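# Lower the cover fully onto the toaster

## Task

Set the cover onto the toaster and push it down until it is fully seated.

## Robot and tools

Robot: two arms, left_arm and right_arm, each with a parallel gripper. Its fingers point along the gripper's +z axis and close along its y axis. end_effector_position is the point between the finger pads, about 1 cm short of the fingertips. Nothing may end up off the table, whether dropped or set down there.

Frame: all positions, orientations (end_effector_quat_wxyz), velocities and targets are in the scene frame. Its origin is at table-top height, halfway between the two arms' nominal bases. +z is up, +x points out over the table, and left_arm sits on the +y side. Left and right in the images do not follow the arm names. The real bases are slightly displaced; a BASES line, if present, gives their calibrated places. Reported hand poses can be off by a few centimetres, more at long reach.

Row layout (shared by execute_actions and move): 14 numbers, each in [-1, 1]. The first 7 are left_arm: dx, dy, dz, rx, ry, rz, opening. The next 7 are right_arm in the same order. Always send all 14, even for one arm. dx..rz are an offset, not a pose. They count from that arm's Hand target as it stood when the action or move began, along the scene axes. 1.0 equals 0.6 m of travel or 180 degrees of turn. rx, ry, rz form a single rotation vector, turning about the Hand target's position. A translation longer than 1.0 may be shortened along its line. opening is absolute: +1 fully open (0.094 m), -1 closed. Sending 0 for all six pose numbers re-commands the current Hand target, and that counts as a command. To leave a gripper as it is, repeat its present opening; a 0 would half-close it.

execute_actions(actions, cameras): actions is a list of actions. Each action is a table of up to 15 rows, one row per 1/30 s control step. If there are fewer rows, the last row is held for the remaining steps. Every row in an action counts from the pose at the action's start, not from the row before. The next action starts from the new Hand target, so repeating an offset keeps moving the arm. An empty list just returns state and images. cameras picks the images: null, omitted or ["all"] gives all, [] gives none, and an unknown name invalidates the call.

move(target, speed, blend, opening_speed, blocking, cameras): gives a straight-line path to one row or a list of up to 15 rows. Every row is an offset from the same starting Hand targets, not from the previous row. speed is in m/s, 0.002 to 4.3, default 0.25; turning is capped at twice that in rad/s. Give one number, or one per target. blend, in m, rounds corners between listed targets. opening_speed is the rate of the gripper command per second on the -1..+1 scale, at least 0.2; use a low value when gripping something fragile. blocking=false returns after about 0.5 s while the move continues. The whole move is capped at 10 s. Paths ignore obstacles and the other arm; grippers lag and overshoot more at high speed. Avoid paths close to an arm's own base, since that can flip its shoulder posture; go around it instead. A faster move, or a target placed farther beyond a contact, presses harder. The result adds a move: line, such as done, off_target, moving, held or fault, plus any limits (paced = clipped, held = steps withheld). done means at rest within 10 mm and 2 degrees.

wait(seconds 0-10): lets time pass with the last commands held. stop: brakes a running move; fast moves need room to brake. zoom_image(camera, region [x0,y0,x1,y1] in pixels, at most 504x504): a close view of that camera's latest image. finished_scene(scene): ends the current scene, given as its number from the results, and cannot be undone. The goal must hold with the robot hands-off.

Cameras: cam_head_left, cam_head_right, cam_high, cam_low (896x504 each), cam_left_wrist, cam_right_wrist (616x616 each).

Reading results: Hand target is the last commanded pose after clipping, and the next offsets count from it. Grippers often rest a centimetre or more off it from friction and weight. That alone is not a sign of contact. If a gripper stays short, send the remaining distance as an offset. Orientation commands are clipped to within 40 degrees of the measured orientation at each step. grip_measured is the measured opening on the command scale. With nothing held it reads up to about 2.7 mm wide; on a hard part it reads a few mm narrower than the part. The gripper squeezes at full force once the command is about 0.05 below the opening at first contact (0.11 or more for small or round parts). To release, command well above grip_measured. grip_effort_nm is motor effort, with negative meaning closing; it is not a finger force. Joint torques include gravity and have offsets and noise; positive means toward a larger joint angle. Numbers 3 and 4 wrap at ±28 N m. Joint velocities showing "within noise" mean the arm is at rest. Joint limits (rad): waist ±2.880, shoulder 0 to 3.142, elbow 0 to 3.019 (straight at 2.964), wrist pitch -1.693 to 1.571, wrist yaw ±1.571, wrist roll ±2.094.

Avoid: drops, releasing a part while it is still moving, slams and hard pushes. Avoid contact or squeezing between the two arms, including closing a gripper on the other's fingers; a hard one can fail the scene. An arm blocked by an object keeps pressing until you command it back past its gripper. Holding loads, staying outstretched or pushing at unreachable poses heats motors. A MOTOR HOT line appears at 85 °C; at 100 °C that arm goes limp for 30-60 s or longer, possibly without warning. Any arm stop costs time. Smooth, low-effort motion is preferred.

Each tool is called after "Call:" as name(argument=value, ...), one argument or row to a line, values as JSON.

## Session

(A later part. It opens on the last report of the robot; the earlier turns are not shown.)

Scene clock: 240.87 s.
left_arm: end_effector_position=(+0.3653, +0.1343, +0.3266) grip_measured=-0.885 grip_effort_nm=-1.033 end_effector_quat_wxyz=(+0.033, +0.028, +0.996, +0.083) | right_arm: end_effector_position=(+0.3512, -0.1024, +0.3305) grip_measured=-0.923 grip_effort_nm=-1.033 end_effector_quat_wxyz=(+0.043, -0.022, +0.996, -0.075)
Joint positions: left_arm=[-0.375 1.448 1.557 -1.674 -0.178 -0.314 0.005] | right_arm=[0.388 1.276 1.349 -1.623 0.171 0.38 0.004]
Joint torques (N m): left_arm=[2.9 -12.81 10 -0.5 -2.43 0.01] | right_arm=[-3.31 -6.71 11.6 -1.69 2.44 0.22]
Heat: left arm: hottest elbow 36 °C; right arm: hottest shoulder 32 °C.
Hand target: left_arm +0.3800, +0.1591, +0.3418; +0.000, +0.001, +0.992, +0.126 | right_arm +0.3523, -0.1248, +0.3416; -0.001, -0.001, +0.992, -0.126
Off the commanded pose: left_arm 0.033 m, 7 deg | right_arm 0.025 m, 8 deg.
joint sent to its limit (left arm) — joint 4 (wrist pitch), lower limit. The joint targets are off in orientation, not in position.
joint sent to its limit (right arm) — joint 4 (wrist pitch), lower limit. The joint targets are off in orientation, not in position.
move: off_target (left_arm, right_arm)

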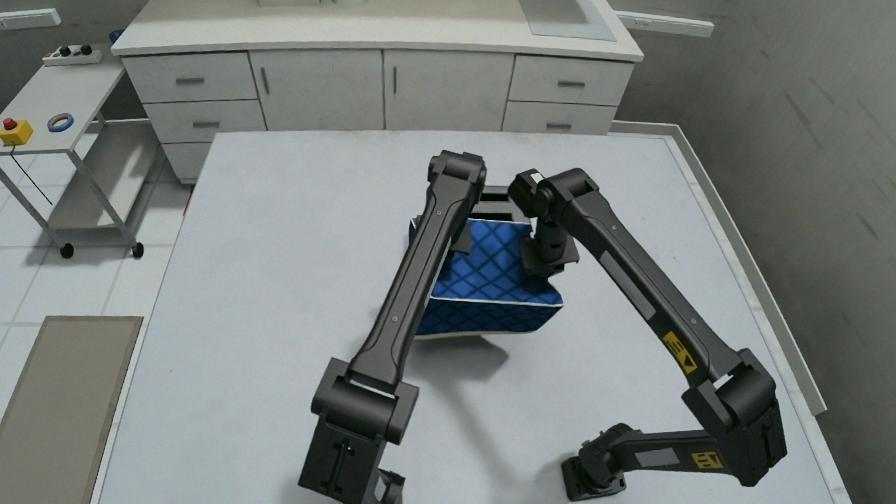

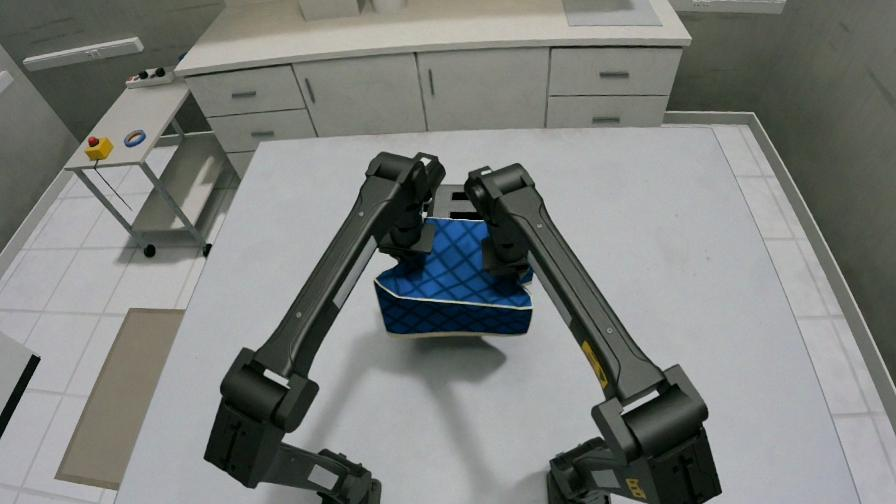

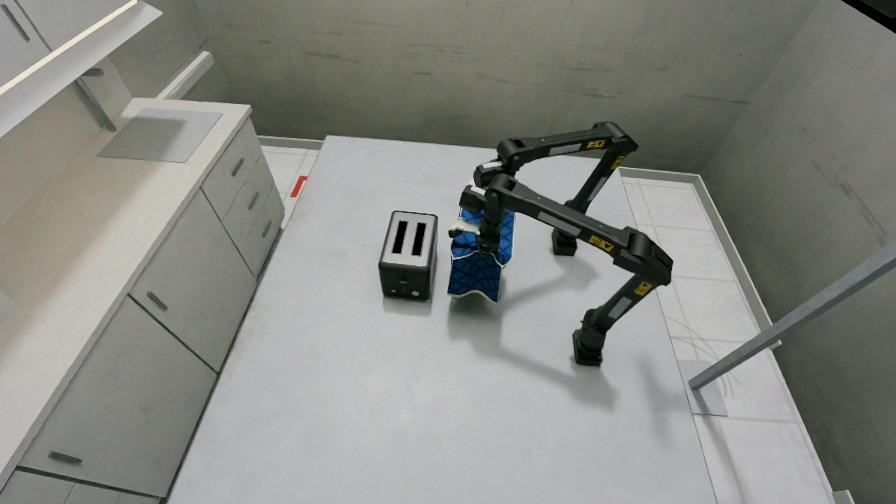

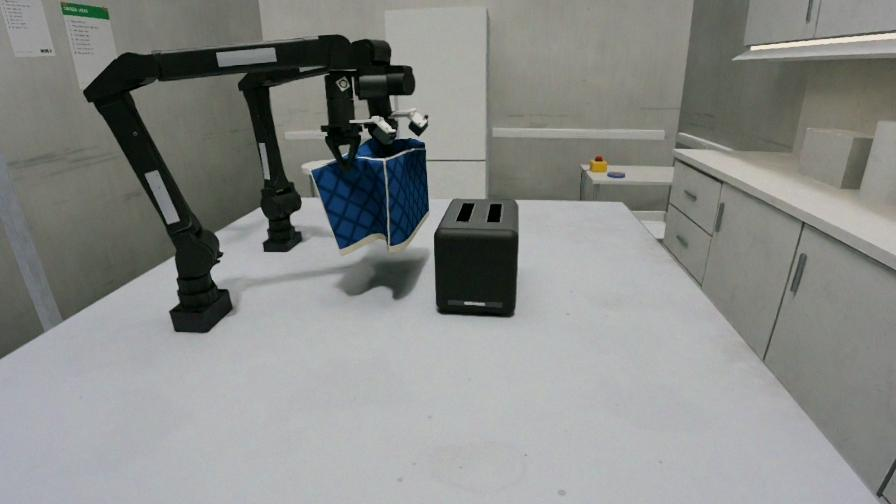

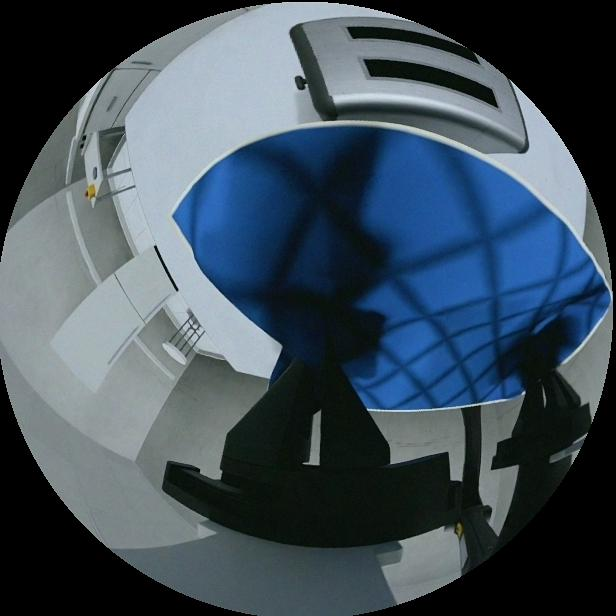

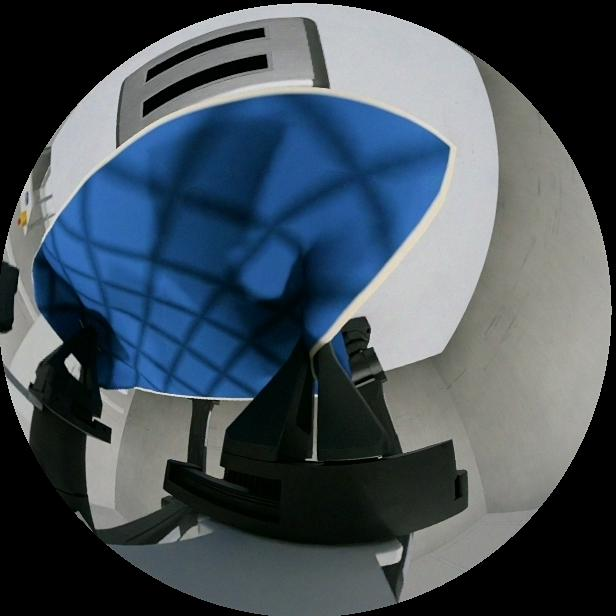

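Call:
move(
  target=[0,0,0.14,0,0,0,-1,0.018,0,0.14,0,0,0,-1],
  speed=0.15,
)

Call:
zoom_image(
  camera="cam_low",
  region=[250, 80, 550, 340],
)

Scene clock: 253.07 s.
left_arm: end_effector_position=(+0.3733, +0.1346, +0.4008) grip_measured=-0.885 grip_effort_nm=-1.028 end_effector_quat_wxyz=(+0.121, +0.028, +0.990, +0.062) | right_arm: end_effector_position=(+0.3614, -0.1009, +0.4020) grip_measured=-0.923 grip_effort_nm=-1.038 end_effector_quat_wxyz=(+0.121, -0.023, +0.991, -0.051)
Joint positions: left_arm=[-0.376 1.388 1.681 -1.674 -0.199 -0.296 0.005] | right_arm=[0.388 1.228 1.485 -1.642 0.188 0.361 0.004]
Joint torques (N m): left_arm=[2.96 -13.22 10.33 -0.13 -1.67 0.29] | right_arm=[-4.37 -7.53 12.92 -0.81 1.76 -0.14]
Heat: left arm: hottest elbow 37 °C; right arm: hottest shoulder 32 °C.
Hand target: left_arm +0.3800, +0.1590, +0.4258; +0.000, +0.001, +0.992, +0.126 | right_arm +0.3631, -0.1249, +0.4255; -0.001, +0.000, +0.992, -0.126
Off the commanded pose: left_arm 0.036 m, 16 deg | right_arm 0.034 m, 17 deg.
joint sent to its limit (left arm) — joint 4 (wrist pitch), lower limit. The joint targets are off in orientation, not in position.
joint sent to its limit (right arm) — joint 4 (wrist pitch), lower limit. The joint targets are off in orientation, not in position.
move: off_target (left_arm, right_arm)

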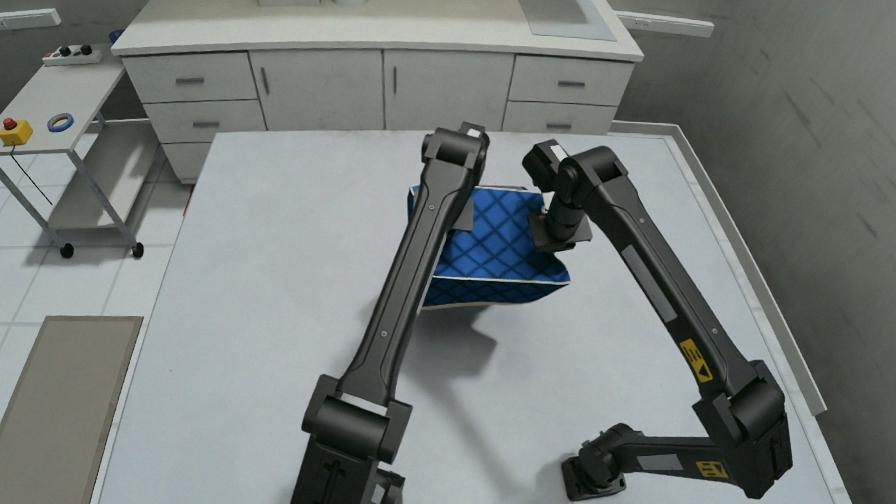

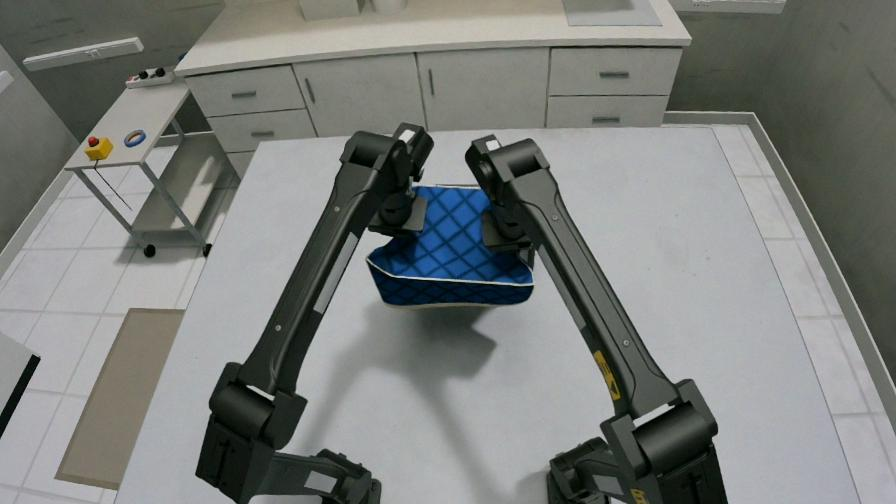

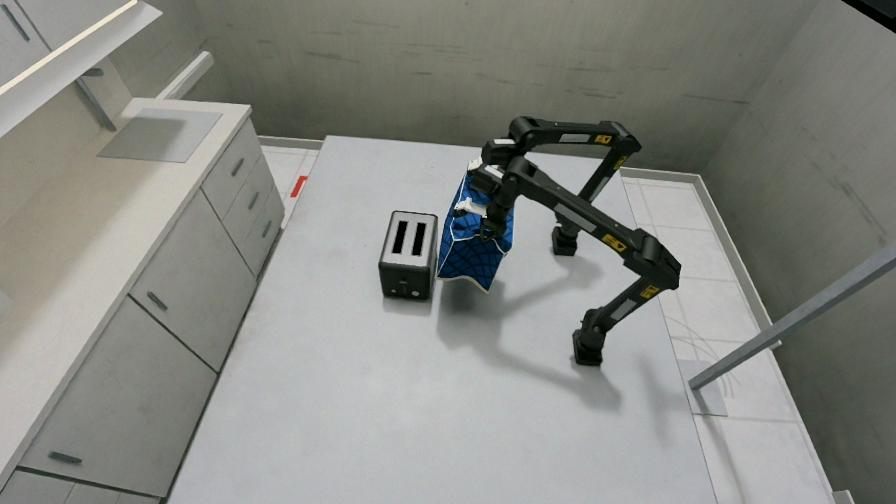

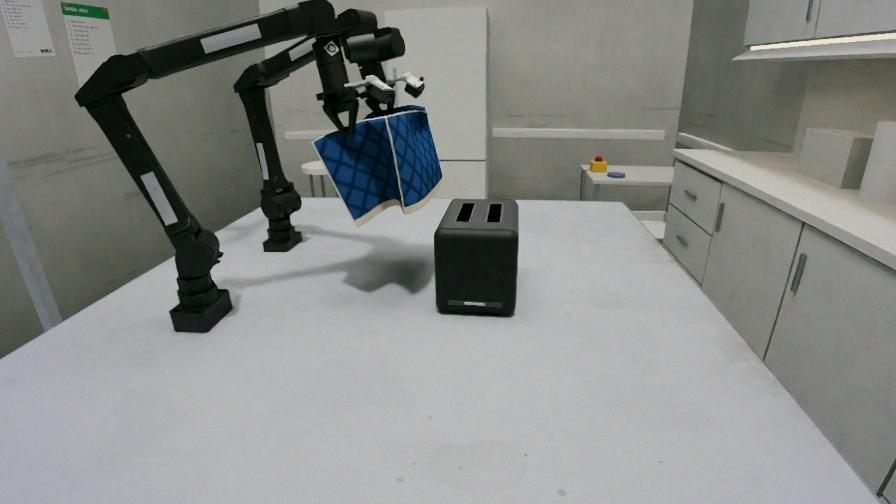

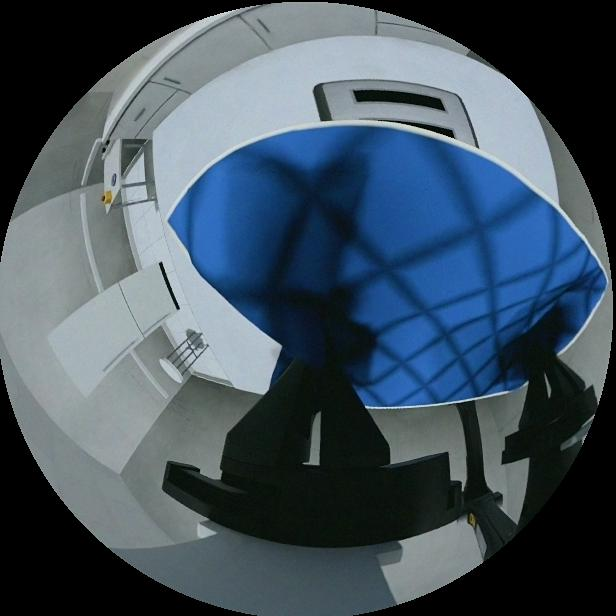

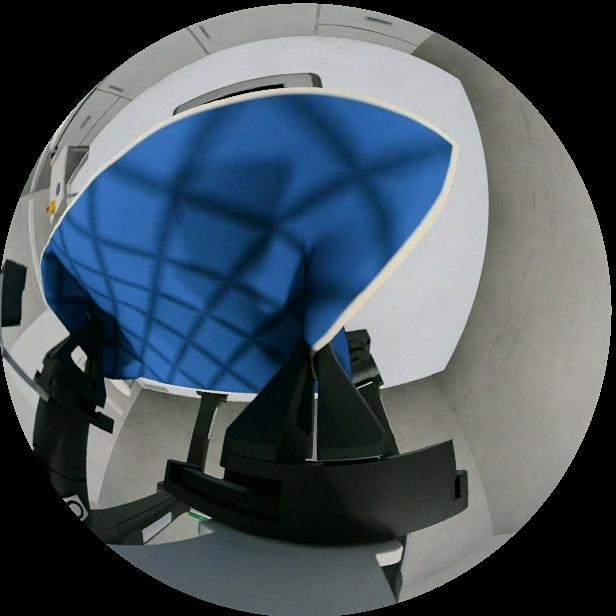

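Scaled by 1.680.

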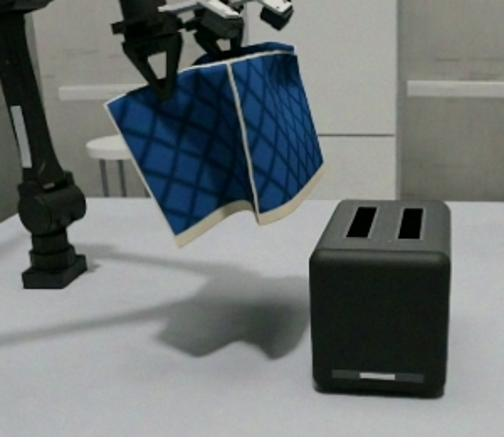

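Call:
move(
  target=[0.33,0,0.04,0,0,0,-1,0.33,0,0.04,0,0,0,-1],
  speed=0.12,
)

Call:
zoom_image(
  camera="cam_low",
  region=[250, 50, 600, 340],
)

Scene clock: 262.90 s.
left_arm: end_effector_position=(+0.5673, +0.1301, +0.4348) grip_measured=-0.885 grip_effort_nm=-1.023 end_effector_quat_wxyz=(+0.199, +0.036, +0.976, +0.076) | right_arm: end_effector_position=(+0.5499, -0.1043, +0.4354) grip_measured=-0.923 grip_effort_nm=-1.033 end_effector_quat_wxyz=(+0.159, -0.022, +0.984, -0.076)
Joint positions: left_arm=[-0.28 1.858 2.327 -1.679 -0.239 -0.157 0.005] | right_arm=[0.253 1.681 2.042 -1.659 0.229 0.214 0.004]
Joint torques (N m): left_arm=[3.08 -18.67 10.45 0.14 -1.04 0.25] | right_arm=[-3.72 -11.46 13.98 -0.02 1.13 -0.19]
Heat: left arm: hottest elbow 38 °C; right arm: hottest shoulder 32 °C.
Hand target: left_arm +0.5780, +0.1591, +0.4500; +0.000, +0.001, +0.992, +0.126 | right_arm +0.5611, -0.1248, +0.4496; -0.001, -0.001, +0.992, -0.126
Off the commanded pose: left_arm 0.034 m, 24 deg | right_arm 0.027 m, 19 deg.
joint sent to its limit (left arm) — joint 4 (wrist pitch), lower limit. The joint targets are off in orientation, not in position.
joint sent to its limit (right arm) — joint 4 (wrist pitch), lower limit. The joint targets are off in orientation, not in position.
move: off_target (left_arm, right_arm)

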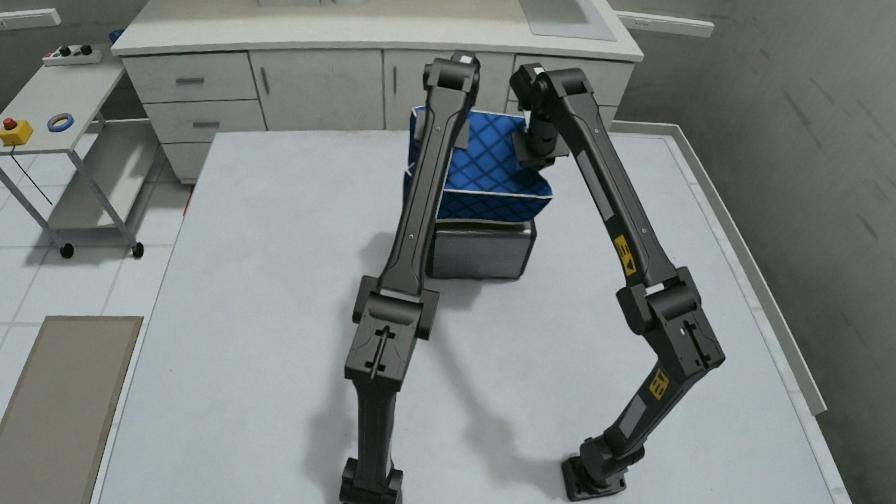

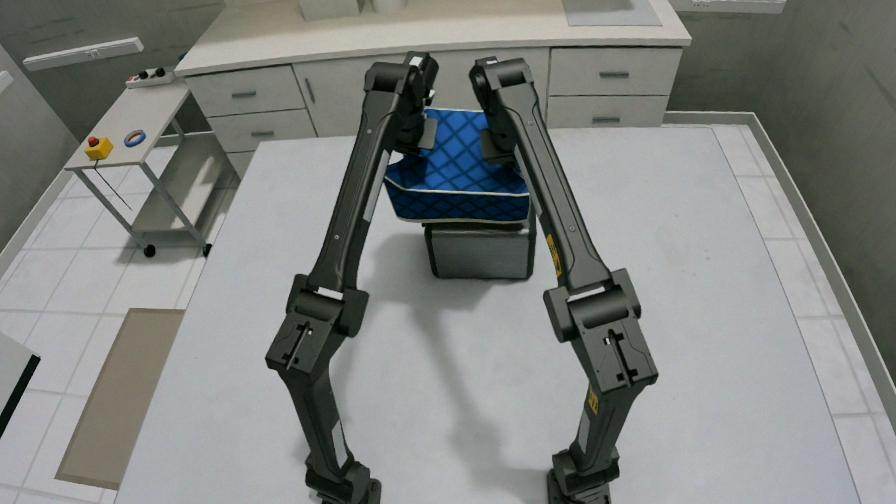

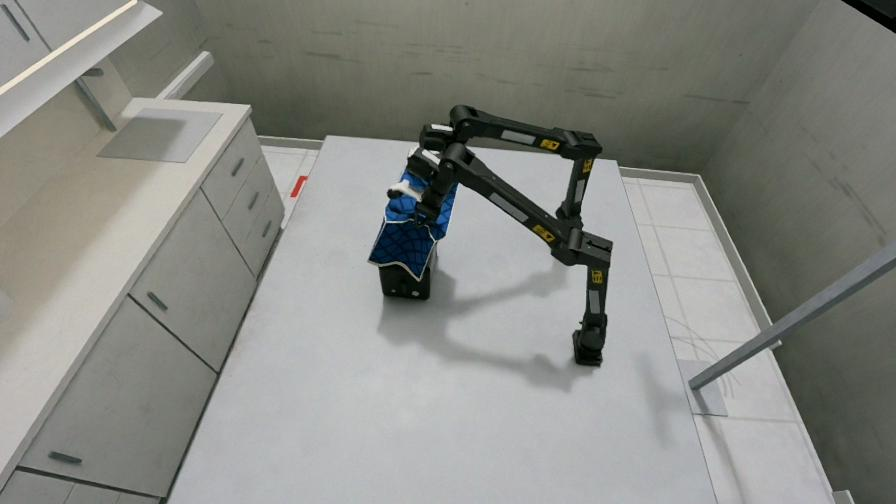

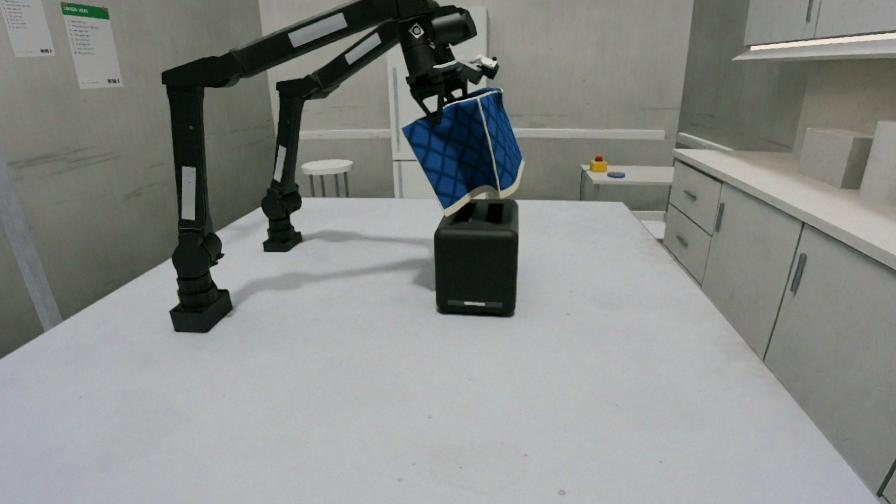

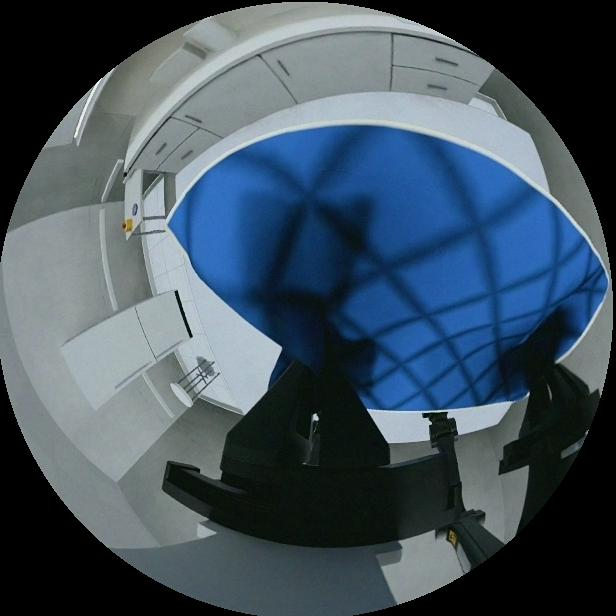

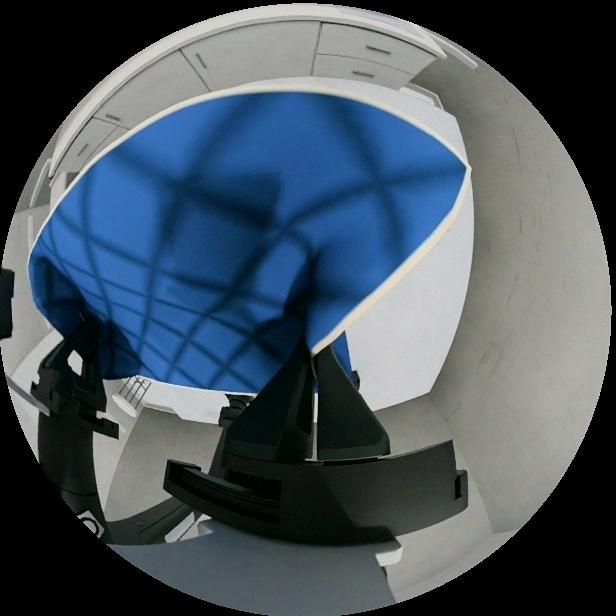

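Scaled by 1.440.

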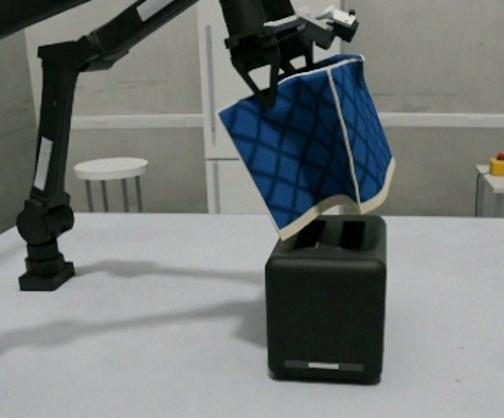

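Call:
move(
  target=[
    [-0.05,-0.035,0,0,0,0,-1,-0.025,-0.035,0,0,0,0,-1],
    [-0.05,-0.035,-0.04,0,0,0,-1,-0.025,-0.035,-0.04,0,0,0,-1],
  ],
  speed=0.1,
)

Call:
zoom_image(
  camera="cam_low",
  region=[250, 50, 600, 340],
)

Call:
zoom_image(
  camera="cam_head_left",
  region=[350, 50, 610, 300],
)

Call:
zoom_image(
  camera="cam_high",
  region=[320, 120, 560, 340],
)

Scene clock: 276.87 s.
left_arm: end_effector_position=(+0.5530, +0.1230, +0.4103) grip_measured=-0.885 grip_effort_nm=-1.023 end_effector_quat_wxyz=(+0.170, +0.027, +0.982, +0.079) | right_arm: end_effector_position=(+0.5483, -0.1147, +0.4234) grip_measured=-0.923 grip_effort_nm=-1.033 end_effector_quat_wxyz=(+0.142, -0.029, +0.986, -0.082)
Joint positions: left_arm=[-0.298 1.836 2.237 -1.679 -0.24 -0.202 0.005] | right_arm=[0.236 1.681 2.014 -1.663 0.227 0.186 0.004]
Joint torques (N m): left_arm=[1.14 -22.07 7.32 0.05 -0.99 0.12] | right_arm=[-4.48 -13.68 8.1 -0.01 1.13 -0.05]
Heat: left arm: hottest elbow 37 °C; right arm: hottest elbow 34 °C.
Hand target: left_arm +0.5480, +0.1381, +0.4259; +0.000, +0.001, +0.992, +0.126 | right_arm +0.5461, -0.1457, +0.4256; -0.001, -0.001, +0.992, -0.126
Off the commanded pose: left_arm 0.022 m, 20 deg | right_arm 0.031 m, 18 deg.
joint sent to its limit (left arm) — joint 4 (wrist pitch), lower limit. The joint targets are off in orientation, not in position.
joint sent to its limit (right arm) — joint 4 (wrist pitch), lower limit. The joint targets are off in orientation, not in position.
move: off_target (left_arm, right_arm)

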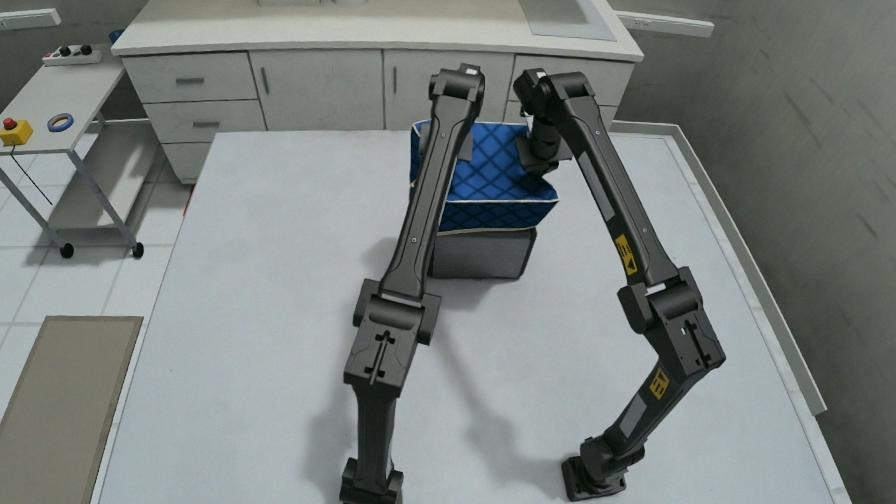

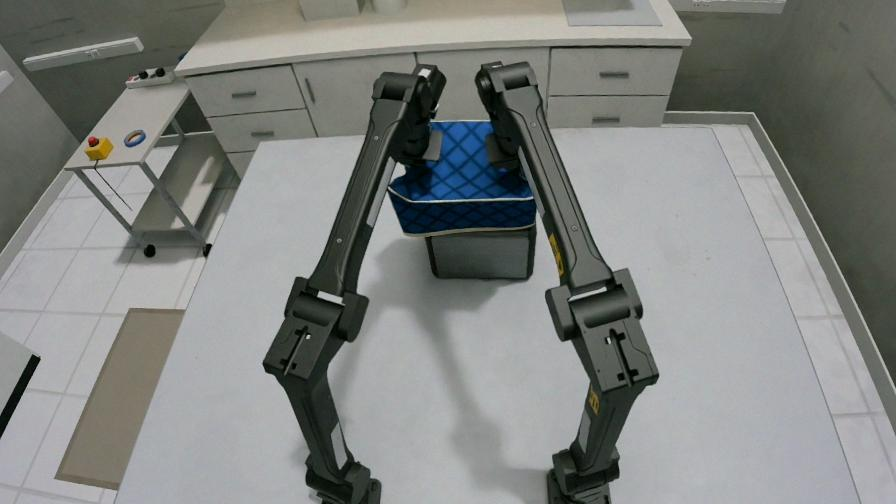

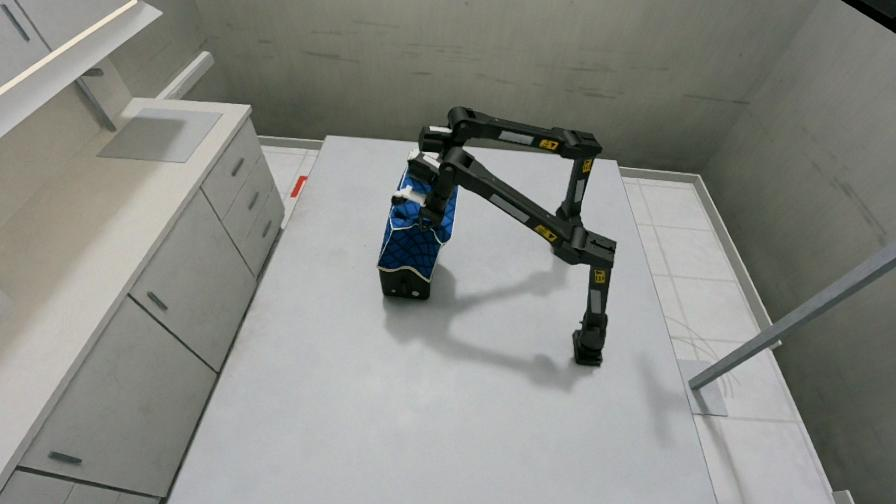

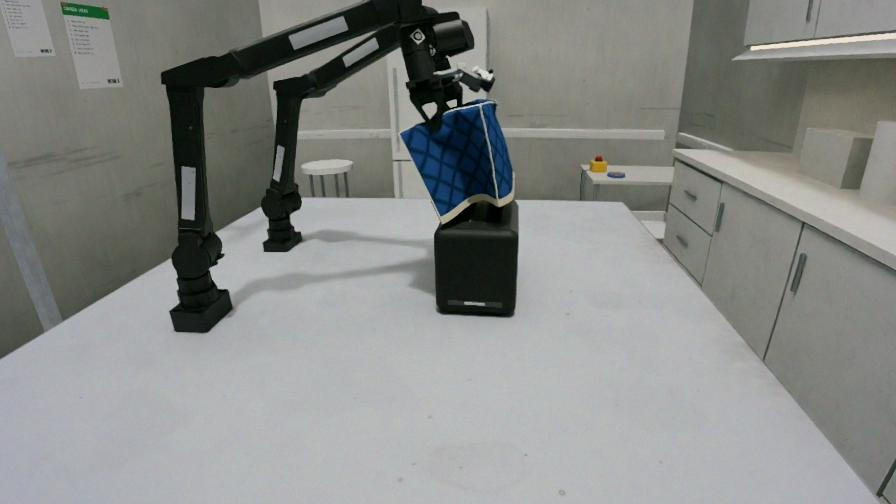

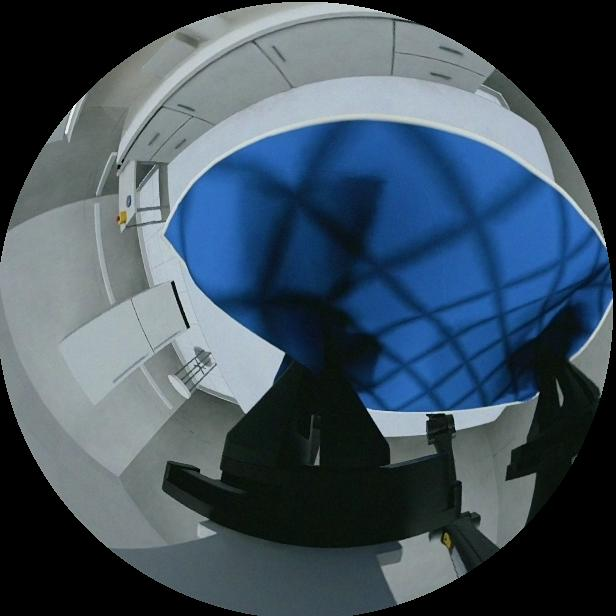

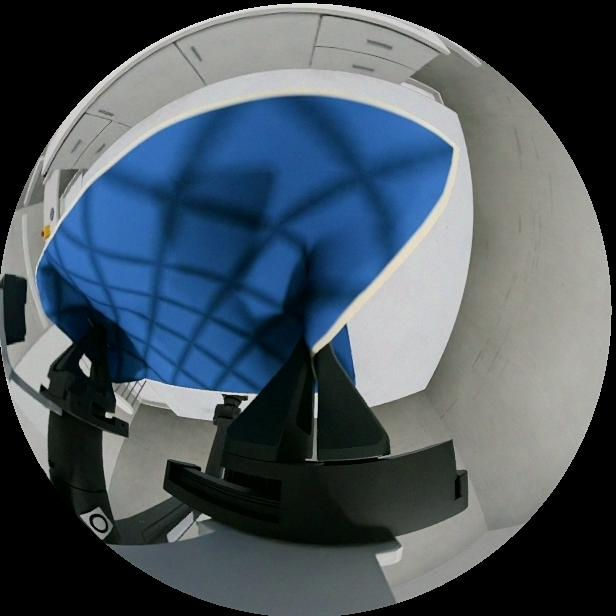

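Scaled by 1.440.

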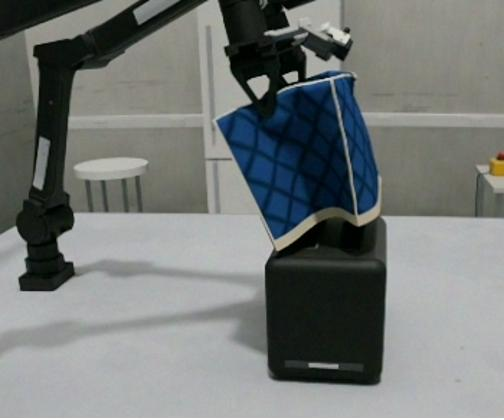

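Scaled by 1.938.

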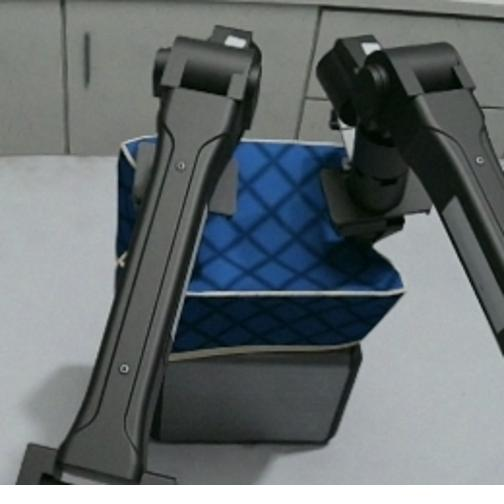

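Scaled by 2.100.

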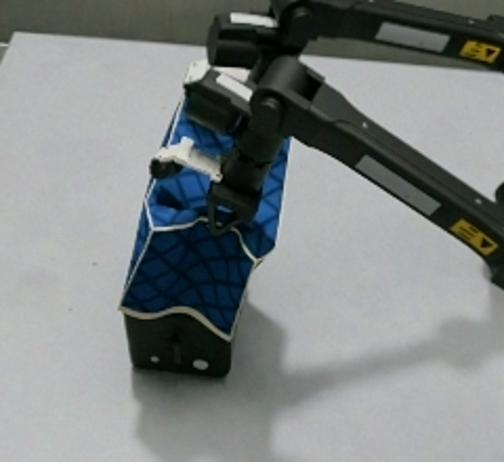

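Call:
move(
  target=[
    [-0.012,-0.05,0,0,0,0,-1,-0.02,-0.02,0,0,0,0,-1],
    [-0.012,-0.05,-0.04,0,0,0,-1,-0.02,-0.02,-0.045,0,0,0,-1],
  ],
  speed=0.08,
)

Call:
zoom_image(
  camera="cam_low",
  region=[250, 50, 600, 340],
)

Call:
zoom_image(
  camera="cam_head_left",
  region=[350, 50, 610, 300],
)

Call:
zoom_image(
  camera="cam_head_right",
  region=[350, 50, 610, 300],
)

Call:
zoom_image(
  camera="cam_high",
  region=[320, 120, 560, 340],
)

Scene clock: 290.60 s.
left_arm: end_effector_position=(+0.5434, +0.1002, +0.3931) grip_measured=-0.885 grip_effort_nm=-1.038 end_effector_quat_wxyz=(+0.154, +0.023, +0.985, +0.078) | right_arm: end_effector_position=(+0.5374, -0.1343, +0.3983) grip_measured=-0.923 grip_effort_nm=-1.033 end_effector_quat_wxyz=(+0.108, -0.022, +0.989, -0.093)
Joint positions: left_arm=[-0.339 1.836 2.196 -1.679 -0.242 -0.257 0.005] | right_arm=[0.207 1.665 1.934 -1.666 0.23 0.179 0.004]
Joint torques (N m): left_arm=[0.91 -20.48 7.42 -0.05 -0.73 0.07] | right_arm=[-3.72 -13.33 7.92 0.02 1.03 -0.01]
Heat: left arm: hottest elbow 36 °C; right arm: hottest elbow 33 °C.
Hand target: left_arm +0.5408, +0.1082, +0.4018; +0.000, +0.001, +0.992, +0.126 | right_arm +0.5341, -0.1578, +0.3987; -0.001, -0.001, +0.992, -0.126
Off the commanded pose: left_arm 0.012 m, 19 deg | right_arm 0.024 m, 13 deg.
joint sent to its limit (left arm) — joint 4 (wrist pitch), lower limit. The joint targets are off in orientation, not in position.
joint sent to its limit (right arm) — joint 4 (wrist pitch), lower limit. The joint targets are off in orientation, not in position.
move: off_target (left_arm, right_arm)

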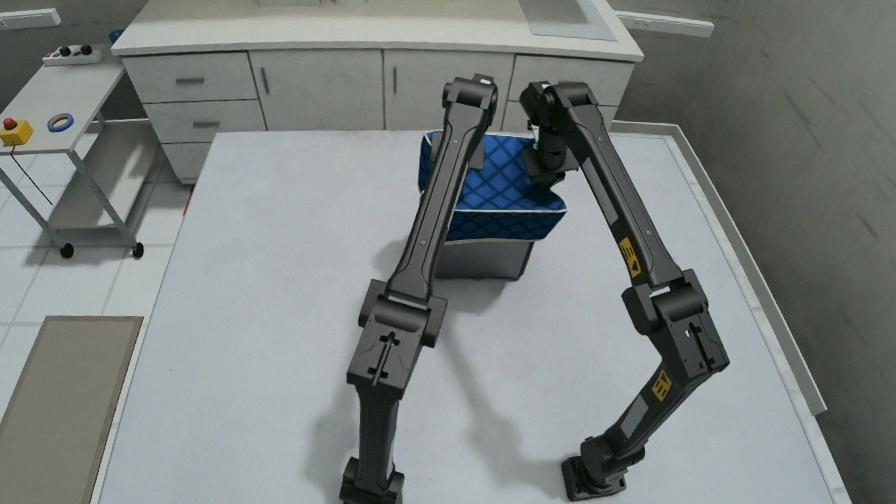

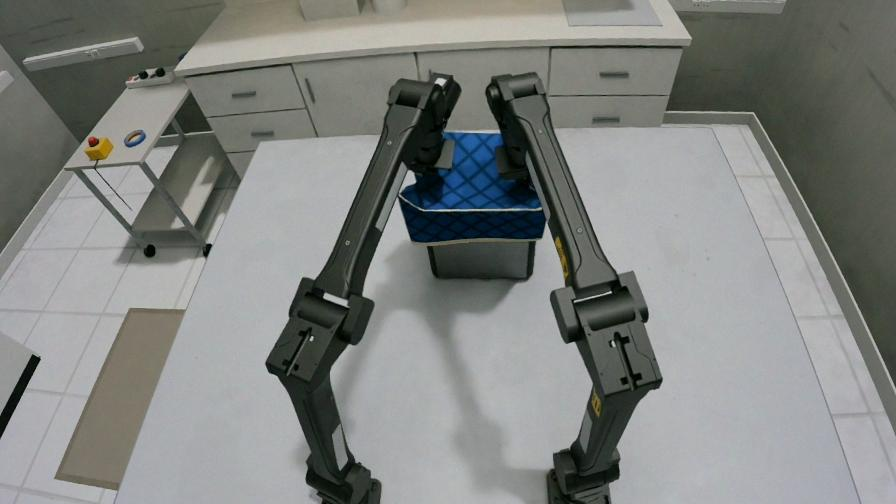

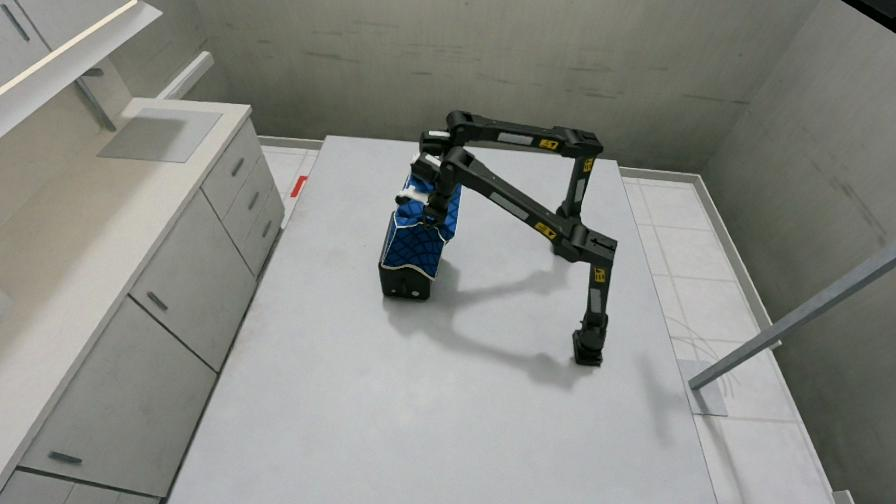

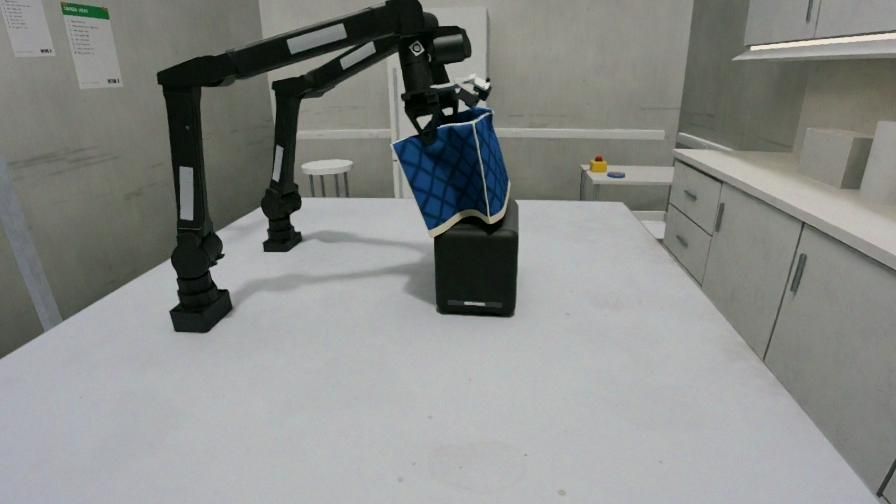

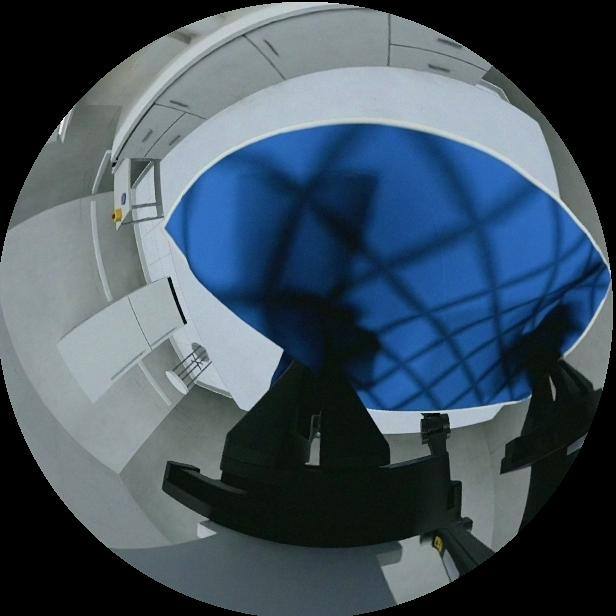

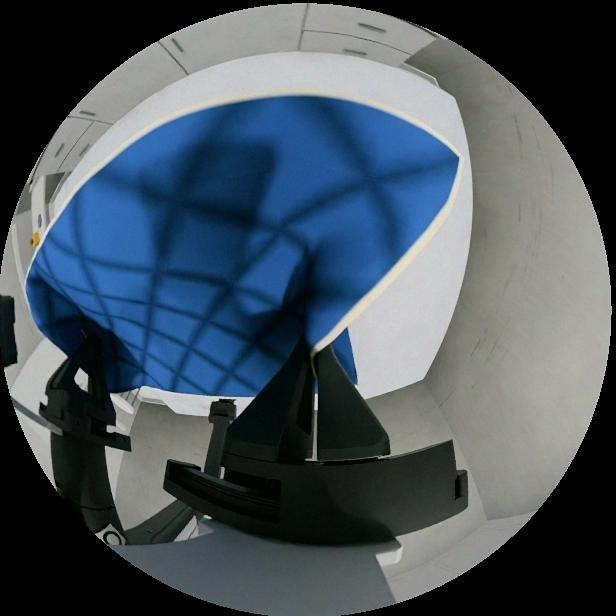

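Scaled by 1.440.

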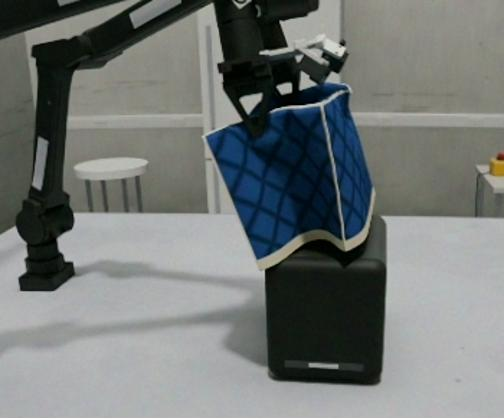

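Scaled by 1.938.

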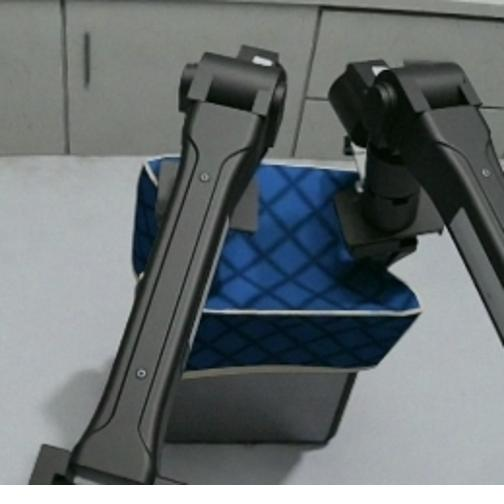

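Scaled by 1.938.

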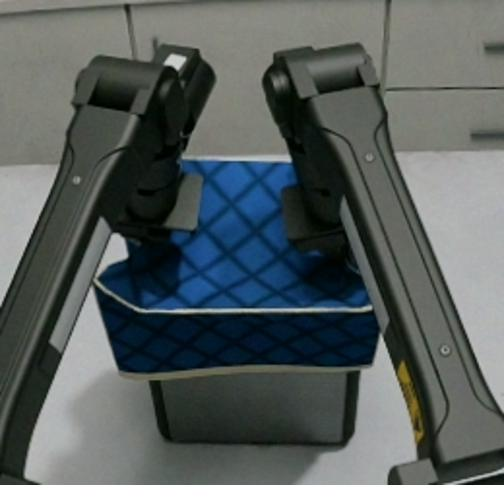

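Scaled by 2.100.

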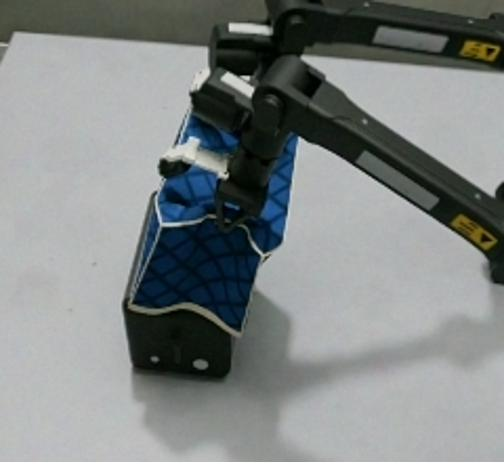

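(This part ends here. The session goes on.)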